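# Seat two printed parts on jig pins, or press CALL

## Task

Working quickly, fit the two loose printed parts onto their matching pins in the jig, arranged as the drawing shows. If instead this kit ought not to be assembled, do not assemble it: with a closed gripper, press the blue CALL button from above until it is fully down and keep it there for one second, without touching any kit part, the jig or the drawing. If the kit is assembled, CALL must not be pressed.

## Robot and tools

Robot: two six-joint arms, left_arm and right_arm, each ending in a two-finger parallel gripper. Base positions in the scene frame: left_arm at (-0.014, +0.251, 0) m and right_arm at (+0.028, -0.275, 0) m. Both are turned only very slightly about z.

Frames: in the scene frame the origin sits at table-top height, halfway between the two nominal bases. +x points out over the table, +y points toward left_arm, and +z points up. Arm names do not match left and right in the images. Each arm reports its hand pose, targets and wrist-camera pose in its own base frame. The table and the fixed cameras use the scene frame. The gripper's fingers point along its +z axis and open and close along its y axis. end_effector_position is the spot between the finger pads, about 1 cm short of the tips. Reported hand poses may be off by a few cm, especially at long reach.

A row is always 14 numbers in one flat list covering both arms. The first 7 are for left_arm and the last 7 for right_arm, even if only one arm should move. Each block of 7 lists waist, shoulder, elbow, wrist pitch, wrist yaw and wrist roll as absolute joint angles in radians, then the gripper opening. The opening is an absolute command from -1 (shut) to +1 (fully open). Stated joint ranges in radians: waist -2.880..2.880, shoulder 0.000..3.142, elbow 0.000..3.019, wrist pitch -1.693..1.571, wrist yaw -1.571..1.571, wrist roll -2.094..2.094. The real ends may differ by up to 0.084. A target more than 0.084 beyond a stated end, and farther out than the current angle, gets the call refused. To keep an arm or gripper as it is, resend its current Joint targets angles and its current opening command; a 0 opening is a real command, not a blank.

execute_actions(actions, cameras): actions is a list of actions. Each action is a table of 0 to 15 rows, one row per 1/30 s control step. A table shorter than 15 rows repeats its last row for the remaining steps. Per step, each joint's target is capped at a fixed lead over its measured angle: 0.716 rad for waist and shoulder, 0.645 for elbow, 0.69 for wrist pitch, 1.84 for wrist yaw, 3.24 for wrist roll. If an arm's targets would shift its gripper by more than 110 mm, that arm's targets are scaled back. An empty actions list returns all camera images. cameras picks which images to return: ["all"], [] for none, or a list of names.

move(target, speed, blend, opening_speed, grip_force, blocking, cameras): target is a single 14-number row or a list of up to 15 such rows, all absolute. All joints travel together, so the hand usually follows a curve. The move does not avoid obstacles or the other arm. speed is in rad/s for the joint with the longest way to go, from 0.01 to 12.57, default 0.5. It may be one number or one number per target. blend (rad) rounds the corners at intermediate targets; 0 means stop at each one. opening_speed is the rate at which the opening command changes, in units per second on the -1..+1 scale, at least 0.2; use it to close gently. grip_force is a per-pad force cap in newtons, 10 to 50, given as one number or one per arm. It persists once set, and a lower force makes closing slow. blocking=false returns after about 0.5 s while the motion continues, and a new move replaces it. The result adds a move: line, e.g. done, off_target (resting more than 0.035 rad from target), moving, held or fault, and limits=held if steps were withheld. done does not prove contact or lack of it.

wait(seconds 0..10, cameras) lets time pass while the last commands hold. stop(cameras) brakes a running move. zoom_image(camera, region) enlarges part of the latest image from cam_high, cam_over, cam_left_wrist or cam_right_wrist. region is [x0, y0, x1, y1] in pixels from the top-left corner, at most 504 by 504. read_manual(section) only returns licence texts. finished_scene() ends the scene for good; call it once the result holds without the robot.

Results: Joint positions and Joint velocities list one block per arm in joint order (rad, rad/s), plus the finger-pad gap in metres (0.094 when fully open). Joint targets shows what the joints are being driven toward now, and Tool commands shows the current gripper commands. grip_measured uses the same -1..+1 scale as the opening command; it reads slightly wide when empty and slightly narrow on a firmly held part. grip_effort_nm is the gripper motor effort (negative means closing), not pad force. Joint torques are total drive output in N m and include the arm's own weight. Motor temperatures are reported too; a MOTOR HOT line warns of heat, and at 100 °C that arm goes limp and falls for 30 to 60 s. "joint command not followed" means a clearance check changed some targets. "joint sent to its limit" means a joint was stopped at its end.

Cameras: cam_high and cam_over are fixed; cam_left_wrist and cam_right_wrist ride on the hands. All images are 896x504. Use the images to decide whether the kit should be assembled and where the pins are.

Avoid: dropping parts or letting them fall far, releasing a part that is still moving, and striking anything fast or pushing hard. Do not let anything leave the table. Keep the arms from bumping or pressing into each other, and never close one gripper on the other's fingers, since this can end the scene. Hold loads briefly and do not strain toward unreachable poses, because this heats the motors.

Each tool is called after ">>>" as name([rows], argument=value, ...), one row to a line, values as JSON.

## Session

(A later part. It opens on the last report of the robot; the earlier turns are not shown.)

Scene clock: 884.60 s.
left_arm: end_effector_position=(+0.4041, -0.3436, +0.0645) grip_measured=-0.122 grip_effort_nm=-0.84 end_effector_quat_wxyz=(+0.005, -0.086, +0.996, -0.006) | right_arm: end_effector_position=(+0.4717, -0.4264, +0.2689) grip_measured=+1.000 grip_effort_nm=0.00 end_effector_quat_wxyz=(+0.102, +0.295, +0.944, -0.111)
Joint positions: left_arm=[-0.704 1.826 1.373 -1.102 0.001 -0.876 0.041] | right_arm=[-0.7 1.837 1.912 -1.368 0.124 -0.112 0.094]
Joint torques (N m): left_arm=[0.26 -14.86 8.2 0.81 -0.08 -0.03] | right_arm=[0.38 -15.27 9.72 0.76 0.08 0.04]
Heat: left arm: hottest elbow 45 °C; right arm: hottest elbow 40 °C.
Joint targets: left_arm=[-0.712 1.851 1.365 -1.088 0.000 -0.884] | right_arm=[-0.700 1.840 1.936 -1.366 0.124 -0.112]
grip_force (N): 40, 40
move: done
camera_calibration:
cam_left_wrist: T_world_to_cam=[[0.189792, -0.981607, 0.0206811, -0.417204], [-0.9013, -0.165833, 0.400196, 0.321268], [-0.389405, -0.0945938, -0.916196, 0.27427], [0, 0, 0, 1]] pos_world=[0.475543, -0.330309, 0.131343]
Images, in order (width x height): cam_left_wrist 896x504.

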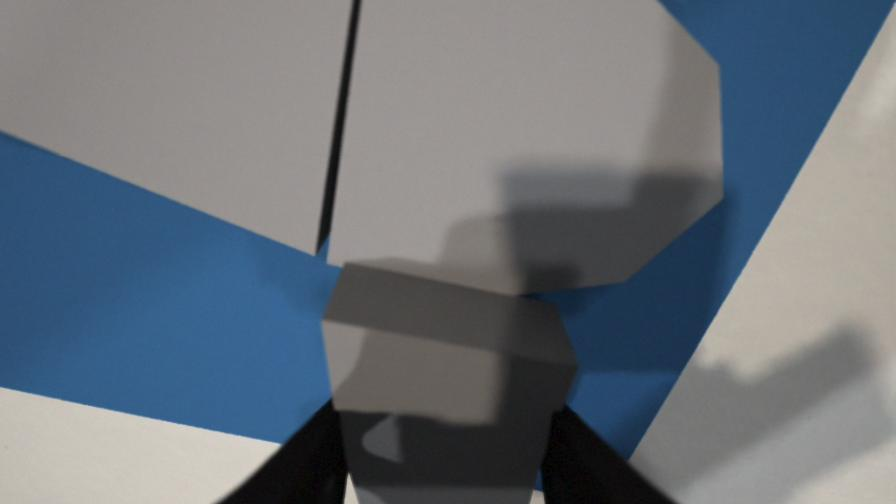

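>>> move([
  [-0.7135, 1.7955, 1.4335, -1.138, 0, -0.884, -0.27, -0.7, 1.840, 1.936, -1.366, 0.124, -0.112, 1],
  [-0.7135, 1.8423, 1.3741, -1.1118, 0, -0.884, -0.27, -0.7, 1.840, 1.936, -1.366, 0.124, -0.112, 1],
], speed=0.08, cameras=["cam_left_wrist"])

>>> zoom_image(camera="cam_left_wrist", region=[290, 200, 490, 360])

>>> zoom_image(camera="cam_left_wrist", region=[440, 220, 640, 380])

Scene clock: 927.50 s.
left_arm: end_effector_position=(+0.4021, -0.3427, +0.0671) grip_measured=-0.122 grip_effort_nm=-0.84 end_effector_quat_wxyz=(+0.001, -0.086, +0.996, -0.001) | right_arm: end_effector_position=(+0.4717, -0.4264, +0.2689) grip_measured=+1.000 grip_effort_nm=0.00 end_effector_quat_wxyz=(+0.102, +0.295, +0.944, -0.111)
Joint positions: left_arm=[-0.705 1.825 1.379 -1.121 0.001 -0.876 0.041] | right_arm=[-0.7 1.837 1.912 -1.368 0.124 -0.112 0.094]
Joint torques (N m): left_arm=[0.21 -15.5 8.43 0.64 -0.07 -0.05] | right_arm=[0.85 -15.91 9.63 0.81 0.07 0]
Heat: left arm: hottest elbow 43 °C; right arm: hottest elbow 40 °C.
Joint targets: left_arm=[-0.714 1.842 1.374 -1.112 0.000 -0.884] | right_arm=[-0.700 1.840 1.936 -1.366 0.124 -0.112]
grip_force (N): 40, 40
move: done
camera_calibration:
cam_left_wrist: T_world_to_cam=[[0.188816, -0.981953, 0.0108351, -0.415049], [-0.89762, -0.168104, 0.407455, 0.315815], [-0.39828, -0.0866598, -0.913161, 0.282007], [0, 0, 0, 1]] pos_world=[0.474168, -0.33003, 0.133335]
Images, in order (width x height): cam_left_wrist 896x504.

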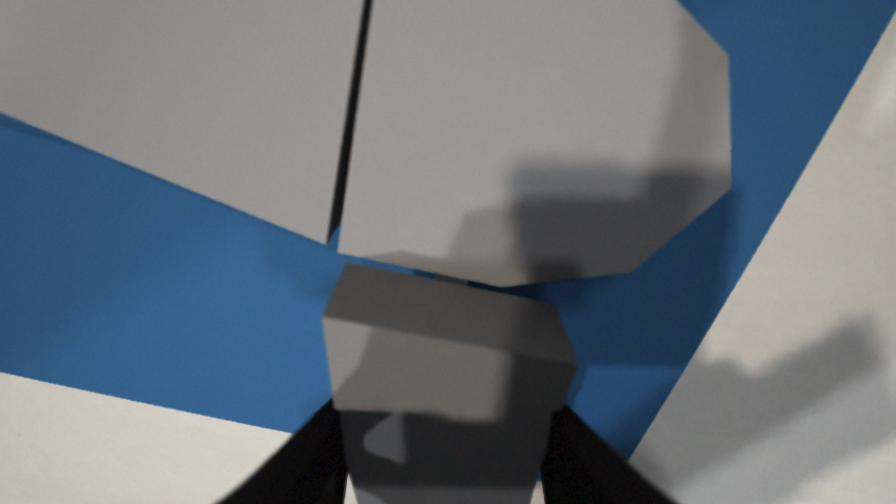

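Scaled by 2.520 from the camera's 896x504 image, which has a finer 1280x720 frame.

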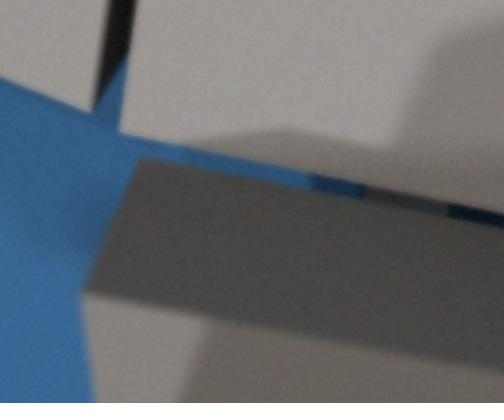

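Scaled by 2.520 from the camera's 896x504 image, which has a finer 1280x720 frame.

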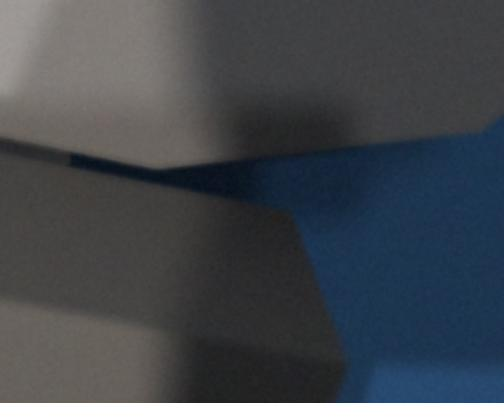

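>>> move(target=[-0.715, 1.8429, 1.370, -1.109, 0, -0.854, -0.27, -0.7, 1.840, 1.936, -1.366, 0.124, -0.112, 1], speed=0.08, cameras=["cam_left_wrist"])

>>> zoom_image(camera="cam_left_wrist", region=[290, 200, 490, 360])

>>> zoom_image(camera="cam_left_wrist", region=[440, 220, 640, 380])

Scene clock: 942.97 s.
left_arm: end_effector_position=(+0.4001, -0.3420, +0.0646) grip_measured=-0.122 grip_effort_nm=-0.84 end_effector_quat_wxyz=(+0.000, -0.079, +0.997, +0.000) | right_arm: end_effector_position=(+0.4717, -0.4264, +0.2689) grip_measured=+1.000 grip_effort_nm=0.00 end_effector_quat_wxyz=(+0.102, +0.295, +0.944, -0.111)
Joint positions: left_arm=[-0.706 1.826 1.373 -1.118 0.001 -0.864 0.041] | right_arm=[-0.7 1.837 1.912 -1.368 0.124 -0.112 0.094]
Joint torques (N m): left_arm=[0.26 -15.38 8.65 0.64 -0.09 0.14] | right_arm=[0.91 -15.97 9.7 0.73 0.1 -0.02]
Heat: left arm: hottest elbow 42 °C; right arm: hottest elbow 40 °C.
Joint targets: left_arm=[-0.715 1.843 1.370 -1.109 0.000 -0.854] | right_arm=[-0.700 1.840 1.936 -1.366 0.124 -0.112]
grip_force (N): 40, 40
move: done
camera_calibration:
cam_left_wrist: T_world_to_cam=[[0.174917, -0.984551, 0.00789555, -0.409123], [-0.898735, -0.156386, 0.409657, 0.319461], [-0.402094, -0.0787521, -0.912205, 0.283238], [0, 0, 0, 1]] pos_world=[0.472562, -0.330538, 0.130732]
Images, in order (width x height): cam_left_wrist 896x504.

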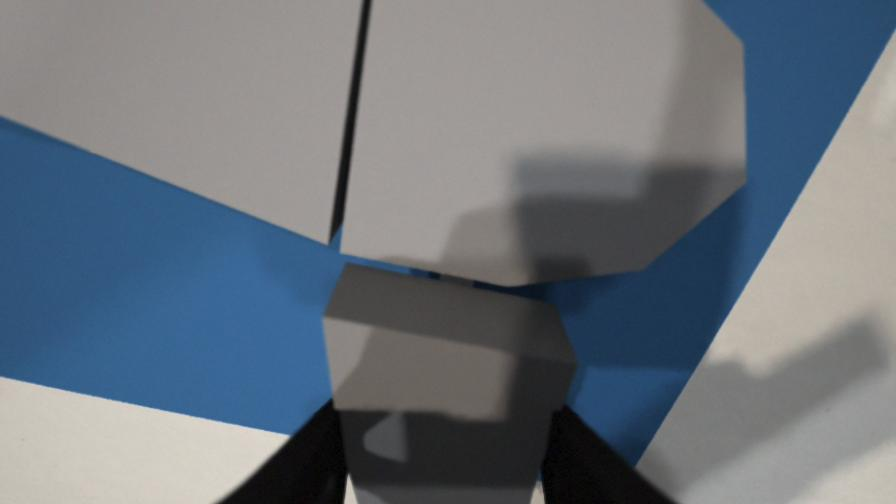

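Scaled by 2.520 from the camera's 896x504 image, which has a finer 1280x720 frame.

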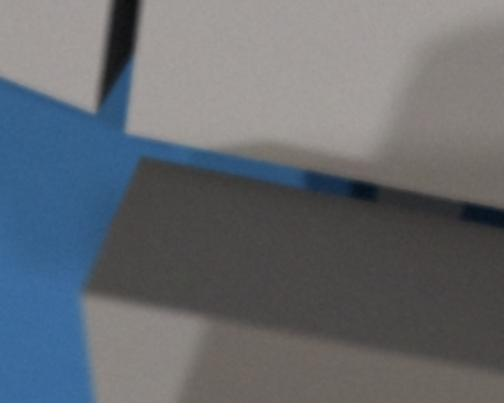

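Scaled by 2.520 from the camera's 896x504 image, which has a finer 1280x720 frame.

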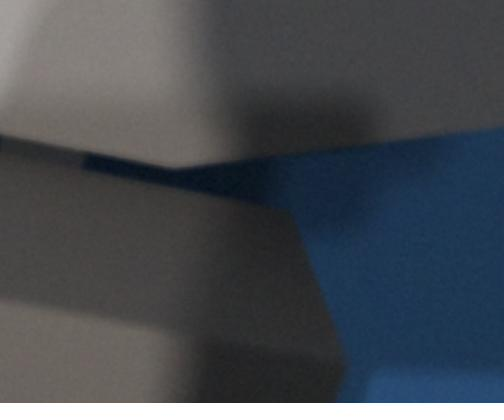

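>>> move([
  [-0.7156, 1.8475, 1.370, -1.1075, 0, -0.854, -0.27, -0.7, 1.840, 1.936, -1.366, 0.124, -0.112, 1],
  [-0.7156, 1.8583, 1.3606, -1.085, 0, -0.854, -0.27, -0.7, 1.840, 1.936, -1.366, 0.124, -0.112, 1],
], speed=0.04, blend=[0.002, 0], cameras=["cam_left_wrist"])

>>> zoom_image(camera="cam_left_wrist", region=[280, 220, 480, 380])

>>> zoom_image(camera="cam_left_wrist", region=[440, 240, 640, 400])

Scene clock: 953.37 s.
left_arm: end_effector_position=(+0.4005, -0.3427, +0.0535) grip_measured=-0.122 grip_effort_nm=-0.84 end_effector_quat_wxyz=(-0.001, -0.078, +0.997, +0.001) | right_arm: end_effector_position=(+0.4717, -0.4264, +0.2689) grip_measured=+1.000 grip_effort_nm=0.00 end_effector_quat_wxyz=(+0.102, +0.295, +0.944, -0.111)
Joint positions: left_arm=[-0.707 1.841 1.363 -1.095 0.001 -0.863 0.041] | right_arm=[-0.7 1.837 1.912 -1.368 0.124 -0.112 0.094]
Joint torques (N m): left_arm=[0.26 -15.56 8.51 0.59 -0.08 0.13] | right_arm=[0.85 -15.44 9.7 0.75 0.09 0.03]
Heat: left arm: hottest elbow 42 °C; right arm: hottest elbow 40 °C.
Joint targets: left_arm=[-0.716 1.858 1.361 -1.085 0.000 -0.854] | right_arm=[-0.700 1.840 1.936 -1.366 0.124 -0.112]
grip_force (N): 40, 40
move: done
camera_calibration:
cam_left_wrist: T_world_to_cam=[[0.173789, -0.98476, 0.00670235, -0.409305], [-0.898455, -0.155764, 0.410506, 0.324347], [-0.403206, -0.0773632, -0.911833, 0.274101], [0, 0, 0, 1]] pos_world=[0.473064, -0.331341, 0.119531]
Images, in order (width x height): cam_left_wrist 896x504.

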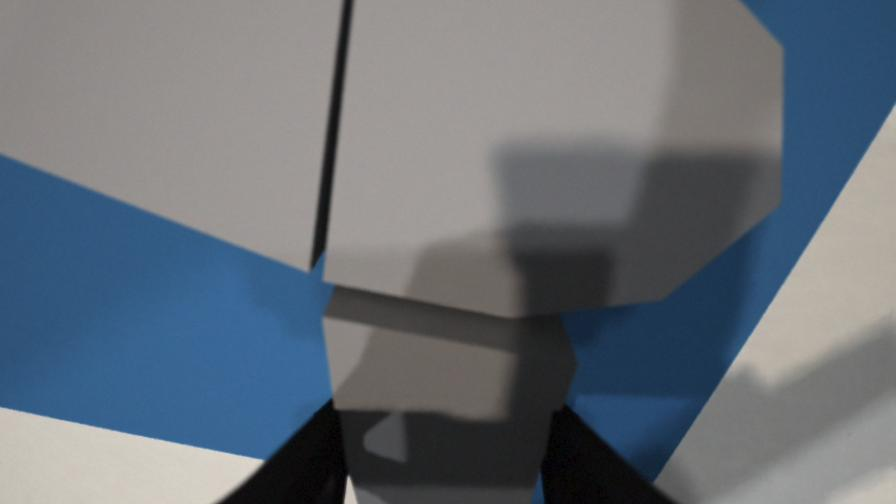

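Scaled by 2.520 from the camera's 896x504 image, which has a finer 1280x720 frame.

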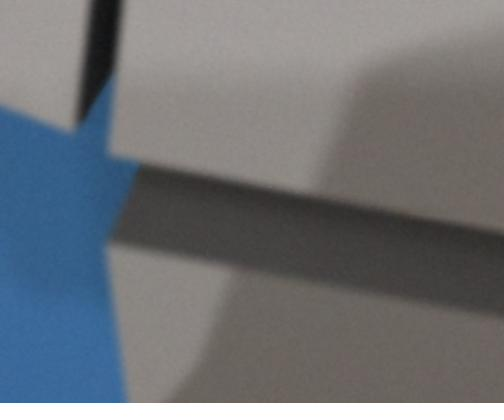

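Scaled by 2.520 from the camera's 896x504 image, which has a finer 1280x720 frame.

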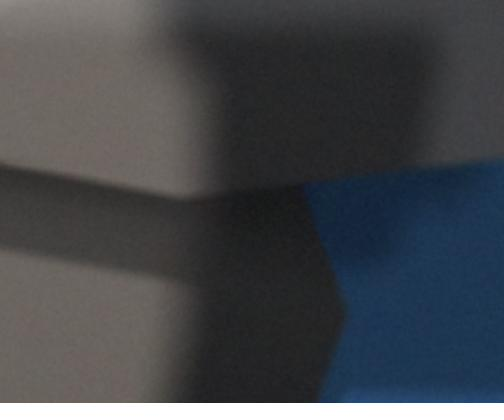

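>>> move(target=[-0.7156, 1.8713, 1.3487, -1.0602, 0, -0.854, -0.27, -0.7, 1.840, 1.936, -1.366, 0.124, -0.112, 1], speed=0.04, cameras=["cam_left_wrist"])

Scene clock: 966.73 s.
left_arm: end_effector_position=(+0.4006, -0.3427, +0.0429) grip_measured=-0.122 grip_effort_nm=-0.84 end_effector_quat_wxyz=(-0.001, -0.078, +0.997, +0.000) | right_arm: end_effector_position=(+0.4717, -0.4264, +0.2689) grip_measured=+1.000 grip_effort_nm=0.00 end_effector_quat_wxyz=(+0.102, +0.295, +0.944, -0.111)
Joint positions: left_arm=[-0.707 1.854 1.351 -1.07 0.001 -0.863 0.041] | right_arm=[-0.7 1.837 1.912 -1.368 0.124 -0.112 0.094]
Joint torques (N m): left_arm=[0.26 -15.38 8.43 0.61 -0.09 0.13] | right_arm=[0.5 -16.21 9.5 0.85 0.08 0]
Heat: left arm: hottest elbow 42 °C; right arm: hottest elbow 40 °C.
Joint targets: left_arm=[-0.715 1.871 1.349 -1.060 0.000 -0.854] | right_arm=[-0.700 1.840 1.936 -1.366 0.124 -0.112]
grip_force (N): 40, 40
move: done
camera_calibration:
cam_left_wrist: T_world_to_cam=[[0.173475, -0.984813, 0.00699812, -0.409252], [-0.898609, -0.155375, 0.410317, 0.328954], [-0.402998, -0.0774685, -0.911916, 0.264435], [0, 0, 0, 1]] pos_world=[0.473163, -0.33144, 0.109032]
Images, in order (width x height): cam_left_wrist 896x504.

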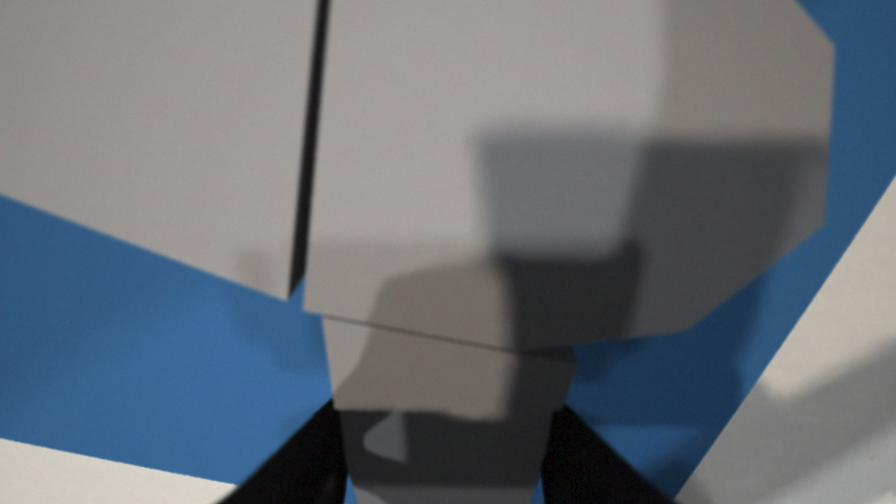

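>>> move(target=[-0.7156, 1.880, 1.3408, -1.0435, 0, -0.854, -0.27, -0.7, 1.840, 1.936, -1.366, 0.124, -0.112, 1], speed=0.04, cameras=["cam_left_wrist"])

Scene clock: 971.40 s.
left_arm: end_effector_position=(+0.4004, -0.3426, +0.0359) grip_measured=-0.122 grip_effort_nm=-0.84 end_effector_quat_wxyz=(-0.001, -0.078, +0.997, +0.001) | right_arm: end_effector_position=(+0.4717, -0.4264, +0.2689) grip_measured=+1.000 grip_effort_nm=0.00 end_effector_quat_wxyz=(+0.102, +0.295, +0.944, -0.111)
Joint positions: left_arm=[-0.707 1.863 1.344 -1.054 0.001 -0.863 0.041] | right_arm=[-0.7 1.837 1.912 -1.368 0.124 -0.112 0.094]
Joint torques (N m): left_arm=[0.38 -15.68 8.27 0.72 -0.09 0.13] | right_arm=[0.73 -16.21 9.7 0.81 0.09 0]
Heat: left arm: hottest elbow 42 °C; right arm: hottest elbow 40 °C.
Joint targets: left_arm=[-0.715 1.880 1.341 -1.043 0.000 -0.854] | right_arm=[-0.700 1.840 1.936 -1.366 0.124 -0.112]
grip_force (N): 40, 40
move: done
camera_calibration:
cam_left_wrist: T_world_to_cam=[[0.173444, -0.984823, 0.00637513, -0.408897], [-0.898387, -0.155562, 0.410732, 0.331469], [-0.403506, -0.0769662, -0.911734, 0.258375], [0, 0, 0, 1]] pos_world=[0.472964, -0.331241, 0.102031]
Images, in order (width x height): cam_left_wrist 896x504.

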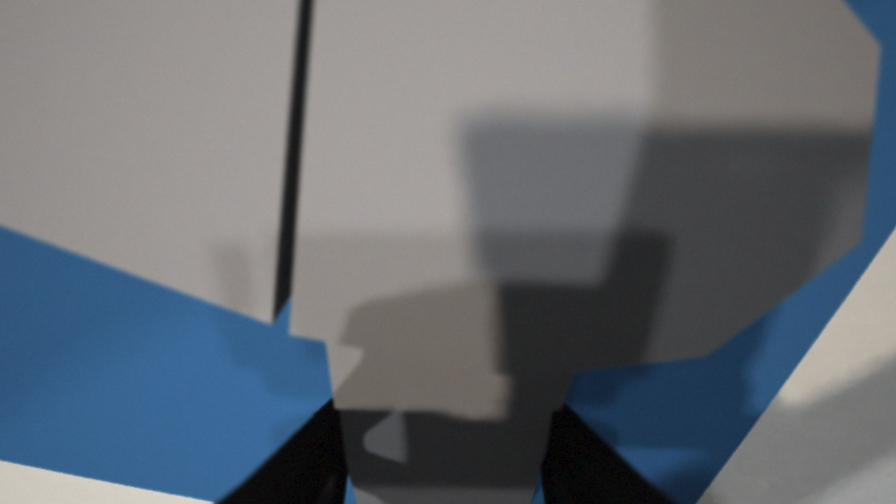

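>>> move(target=[-0.7156, 1.8865, 1.3350, -1.032, 0, -0.854, -0.27, -0.7, 1.840, 1.936, -1.366, 0.124, -0.112, 1], speed=0.04, cameras=["cam_left_wrist", "cam_high"])

>>> zoom_image(camera="cam_high", region=[470, 230, 560, 320])

Scene clock: 976.63 s.
left_arm: end_effector_position=(+0.4014, -0.3435, +0.0357) grip_measured=-0.122 grip_effort_nm=-0.84 end_effector_quat_wxyz=(+0.001, -0.078, +0.997, -0.001) | right_arm: end_effector_position=(+0.4717, -0.4264, +0.2689) grip_measured=+1.000 grip_effort_nm=0.00 end_effector_quat_wxyz=(+0.102, +0.295, +0.944, -0.111)
Joint positions: left_arm=[-0.707 1.863 1.343 -1.047 0.001 -0.862 0.041] | right_arm=[-0.7 1.837 1.912 -1.368 0.124 -0.112 0.094]
Joint torques (N m): left_arm=[0.15 -15.27 7.87 0.87 -0.08 0.14] | right_arm=[0.5 -15.74 9.63 0.91 0.09 0.02]
Heat: left arm: hottest elbow 41 °C; right arm: hottest elbow 40 °C.
Joint targets: left_arm=[-0.715 1.887 1.335 -1.032 0.000 -0.854] | right_arm=[-0.700 1.840 1.936 -1.366 0.124 -0.112]
grip_force (N): 40, 40
move: done
camera_calibration:
cam_left_wrist: T_world_to_cam=[[0.17307, -0.984847, 0.011122, -0.410028], [-0.900324, -0.153618, 0.407208, 0.33399], [-0.399329, -0.0804891, -0.913268, 0.255652], [0, 0, 0, 1]] pos_world=[0.473752, -0.331931, 0.102035]
Images, in order (width x height): cam_high 896x504, cam_left_wrist 896x504.

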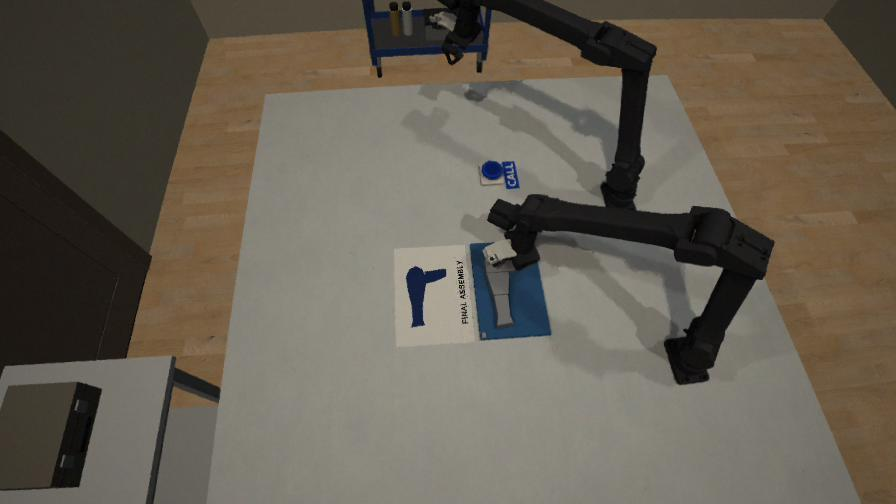

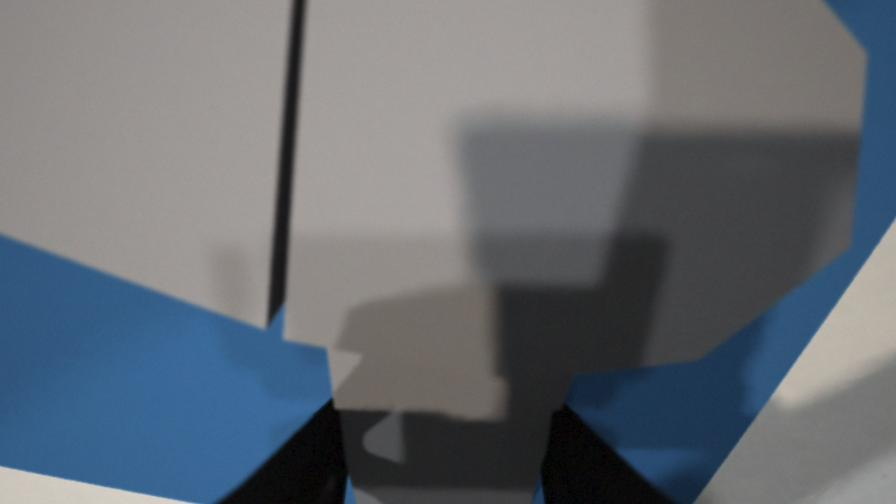

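Scaled by 5.600 from the camera's 896x504 image, which has a finer 1280x720 frame.

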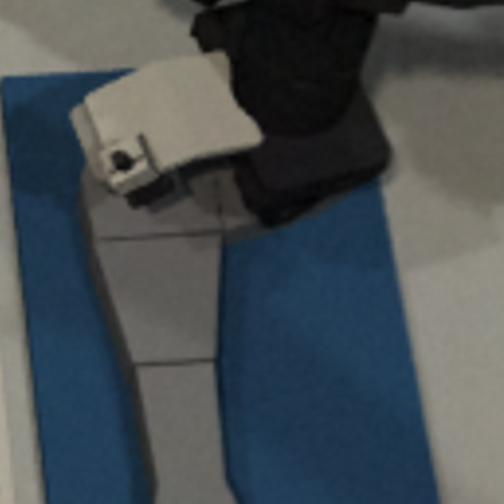

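>>> move([
  [-0.7156, 1.879, 1.3415, -1.0440, 0, -0.854, -0.27, -0.7, 1.840, 1.936, -1.366, 0.124, -0.112, 1],
  [-0.7156, 1.879, 1.3415, -1.0440, 0, -0.854, 0.35, -0.7, 1.840, 1.936, -1.366, 0.124, -0.112, 1],
  [-0.7156, 1.846, 1.385, -1.052, 0, -0.854, 0.35, -0.7, 1.840, 1.936, -1.366, 0.124, -0.112, 1],
  [-0.7156, 1.775, 1.47, -1.205, 0, -0.854, 0.35, -0.7, 1.840, 1.936, -1.366, 0.124, -0.112, 1],
  [-0.078, 1.56, 1.234, -1.214, 0, 0.0, 0.35, -0.7, 1.840, 1.936, -1.366, 0.124, -0.112, 1],
], speed=[0.05, 0.05, 0.12, 0.2, 0.8], blend=[0, 0, 0.005, 0.02, 0], opening_speed=1.0, cameras=["cam_over", "cam_left_wrist"])

>>> zoom_image(camera="cam_over", region=[400, 290, 650, 450])

Scene clock: 999.13 s.
left_arm: end_effector_position=(+0.4582, -0.0327, +0.1357) grip_measured=+0.347 grip_effort_nm=0.13 end_effector_quat_wxyz=(+0.015, +0.030, +0.999, +0.000) | right_arm: end_effector_position=(+0.4717, -0.4264, +0.2689) grip_measured=+1.000 grip_effort_nm=0.00 end_effector_quat_wxyz=(+0.102, +0.295, +0.944, -0.111)
Joint positions: left_arm=[-0.07 1.574 1.24 -1.206 -0.001 -0.01 0.063] | right_arm=[-0.7 1.837 1.912 -1.368 0.124 -0.112 0.094]
Joint torques (N m): left_arm=[0.21 -14.56 8.91 0.02 0.02 0.15] | right_arm=[0.73 -15.56 9.52 0.81 0.07 0]
Heat: left arm: hottest elbow 41 °C; right arm: hottest elbow 40 °C.
Joint targets: left_arm=[-0.078 1.560 1.234 -1.214 0.000 0.000] | right_arm=[-0.700 1.840 1.936 -1.366 0.124 -0.112]
grip_force (N): 40, 40
move: done
camera_calibration:
cam_left_wrist: T_world_to_cam=[[-0.0425557, -0.99906, 0.00821859, -0.0161387], [-0.923411, 0.0424714, 0.381454, 0.412578], [-0.381445, 0.00864393, -0.924351, 0.390842], [0, 0, 0, 1]] pos_world=[0.529377, -0.0370247, 0.204028]
Images, in order (width x height): cam_over 896x504, cam_left_wrist 896x504.

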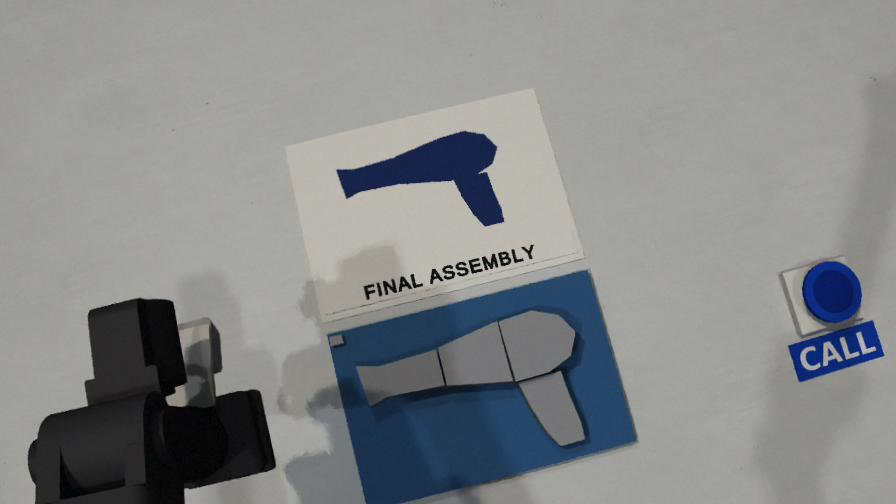

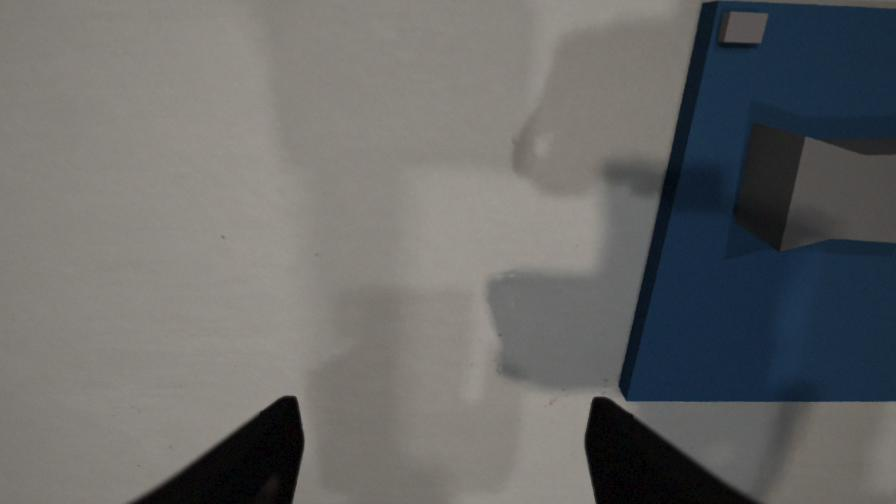

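Scaled by 2.016 from the camera's 896x504 image, which has a finer 1280x720 frame.

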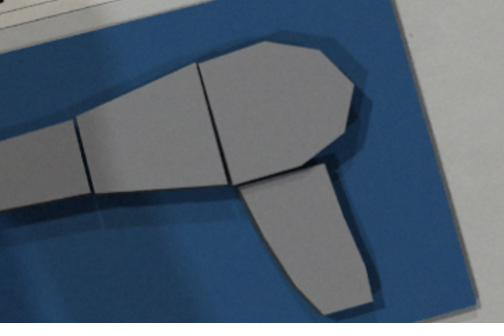

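>>> zoom_image(camera="cam_over", region=[495, 300, 605, 460])

>>> wait(seconds=0.1, cameras=["cam_high"])

>>> zoom_image(camera="cam_high", region=[470, 235, 550, 315])

Scaled by 3.150 from the camera's 896x504 image, which has a finer 1280x720 frame.

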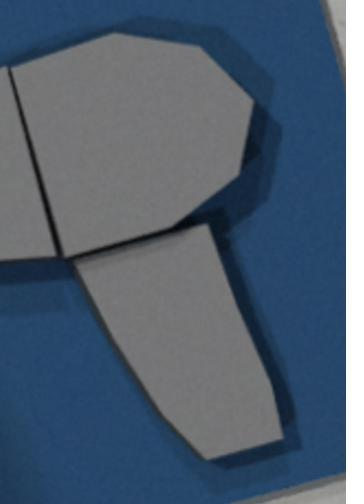

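Scene clock: 1001.03 s.
left_arm: end_effector_position=(+0.4582, -0.0327, +0.1357) grip_measured=+0.347 grip_effort_nm=0.13 end_effector_quat_wxyz=(+0.015, +0.031, +0.999, +0.000) | right_arm: end_effector_position=(+0.4717, -0.4264, +0.2689) grip_measured=+1.000 grip_effort_nm=0.00 end_effector_quat_wxyz=(+0.102, +0.295, +0.944, -0.111)
Joint positions: left_arm=[-0.07 1.574 1.24 -1.206 -0.001 -0.009 0.063] | right_arm=[-0.7 1.837 1.912 -1.368 0.124 -0.112 0.094]
Joint torques (N m): left_arm=[0.38 -14.74 8.88 0.05 0.04 0.12] | right_arm=[0.5 -15.91 9.52 0.79 0.03 0.03]
Heat: left arm: hottest elbow 41 °C; right arm: hottest elbow 40 °C.
Joint targets: left_arm=[-0.078 1.560 1.234 -1.214 0.000 0.000] | right_arm=[-0.700 1.840 1.936 -1.366 0.124 -0.112]
Tool commands: left_gripper/opening=+0.35 right_gripper/opening=+1.0
grip_force (N): 40, 40
wait: 0.10 s; at rest from the start
Images, in order (width x height): cam_high 896x504.

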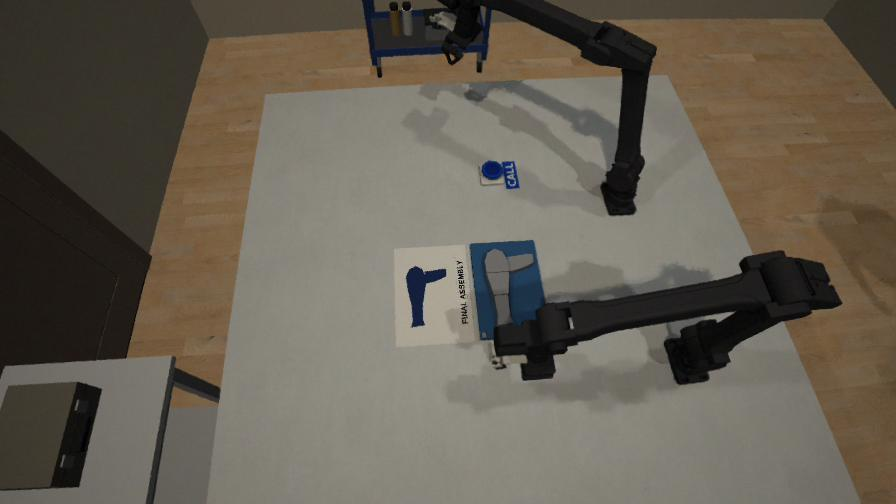

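Scaled by 6.300 from the camera's 896x504 image, which has a finer 1280x720 frame.

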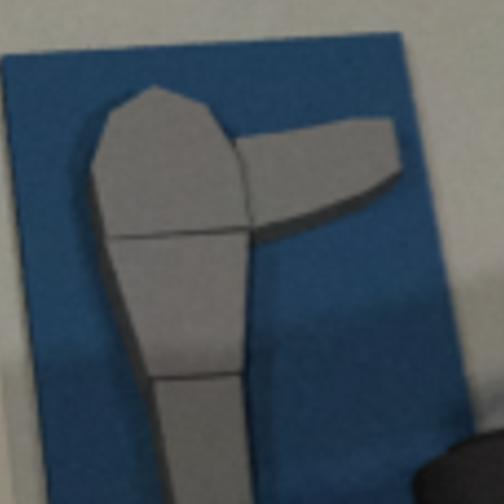

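>>> move(target=[-0.52, 1.733, 1.33, -1.123, 0, -1.833, 0.35, -0.7, 1.840, 1.936, -1.366, 0.124, -0.112, 1], speed=1.0, cameras=["cam_left_wrist"])

Scene clock: 1035.13 s.
left_arm: end_effector_position=(+0.4254, -0.2430, +0.0865) grip_measured=+0.348 grip_effort_nm=0.13 end_effector_quat_wxyz=(+0.001, -0.607, +0.795, -0.001) | right_arm: end_effector_position=(+0.4717, -0.4264, +0.2689) grip_measured=+1.000 grip_effort_nm=0.00 end_effector_quat_wxyz=(+0.102, +0.295, +0.944, -0.111)
Joint positions: left_arm=[-0.518 1.714 1.278 -1.132 -0.001 -1.823 0.063] | right_arm=[-0.7 1.837 1.912 -1.368 0.124 -0.112 0.094]
Joint torques (N m): left_arm=[0.73 -13.33 13.31 0.58 -0.06 -0.05] | right_arm=[0.44 -15.5 9.62 0.83 0.07 0.01]
Heat: left arm: hottest elbow 41 °C; right arm: hottest elbow 41 °C.
Joint targets: left_arm=[-0.520 1.733 1.330 -1.123 0.000 -1.833] | right_arm=[-0.700 1.840 1.936 -1.366 0.124 -0.112]
grip_force (N): 40, 40
move: off_target (left_arm); left_arm: the elbow is farthest, 0.052 rad from its target
camera_calibration:
cam_left_wrist: T_world_to_cam=[[0.969465, -0.244992, 0.0108223, -0.474845], [-0.227864, -0.883618, 0.409019, -0.113354], [-0.0906437, -0.398996, -0.912462, 0.110944], [0, 0, 0, 1]] pos_world=[0.444573, -0.172229, 0.152735]
Images, in order (width x height): cam_left_wrist 896x504.

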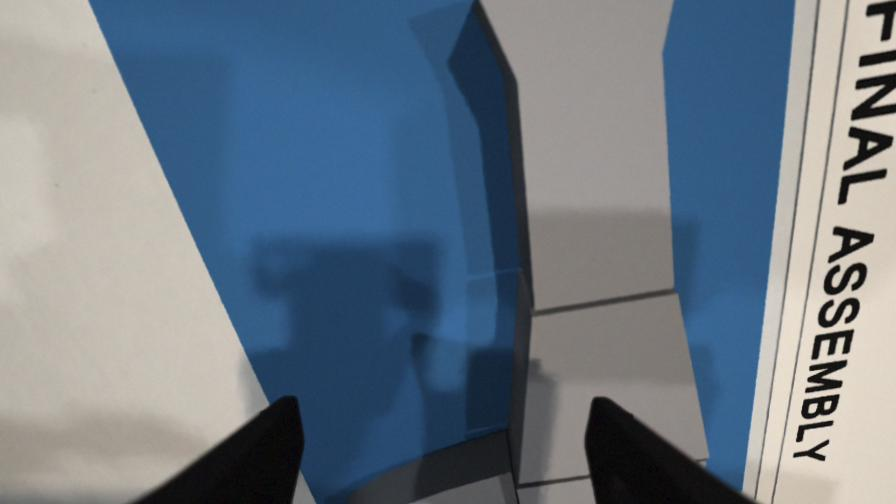

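>>> zoom_image(camera="cam_left_wrist", region=[330, 400, 620, 504])

Scaled by 1.738 from the camera's 896x504 image, which has a finer 1280x720 frame.

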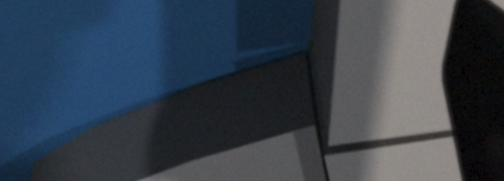

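>>> zoom_image(camera="cam_left_wrist", region=[440, 404, 540, 504])

>>> zoom_image(camera="cam_left_wrist", region=[480, 250, 580, 350])

Scaled by 5.040 from the camera's 896x504 image, which has a finer 1280x720 frame.

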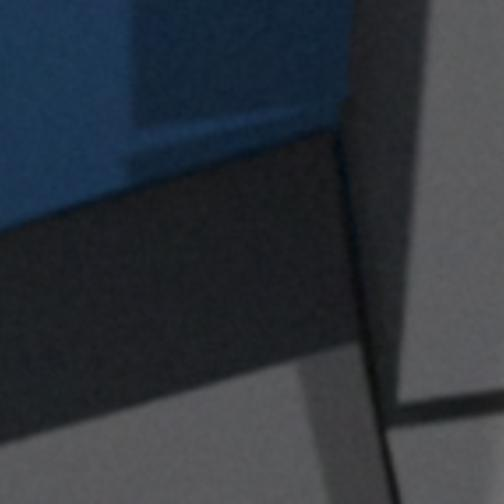

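Scaled by 5.040 from the camera's 896x504 image, which has a finer 1280x720 frame.

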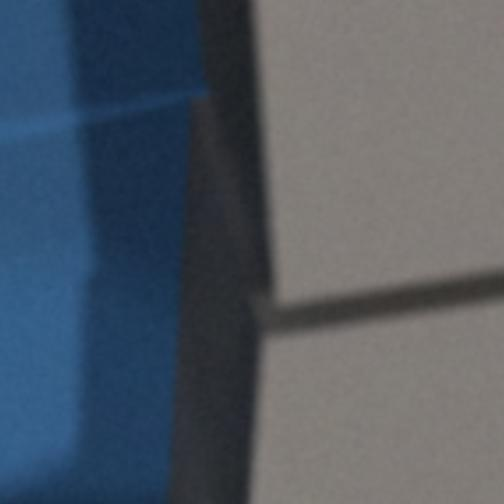

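>>> finished_scene(scene=1)

The scene is finished: the task was done.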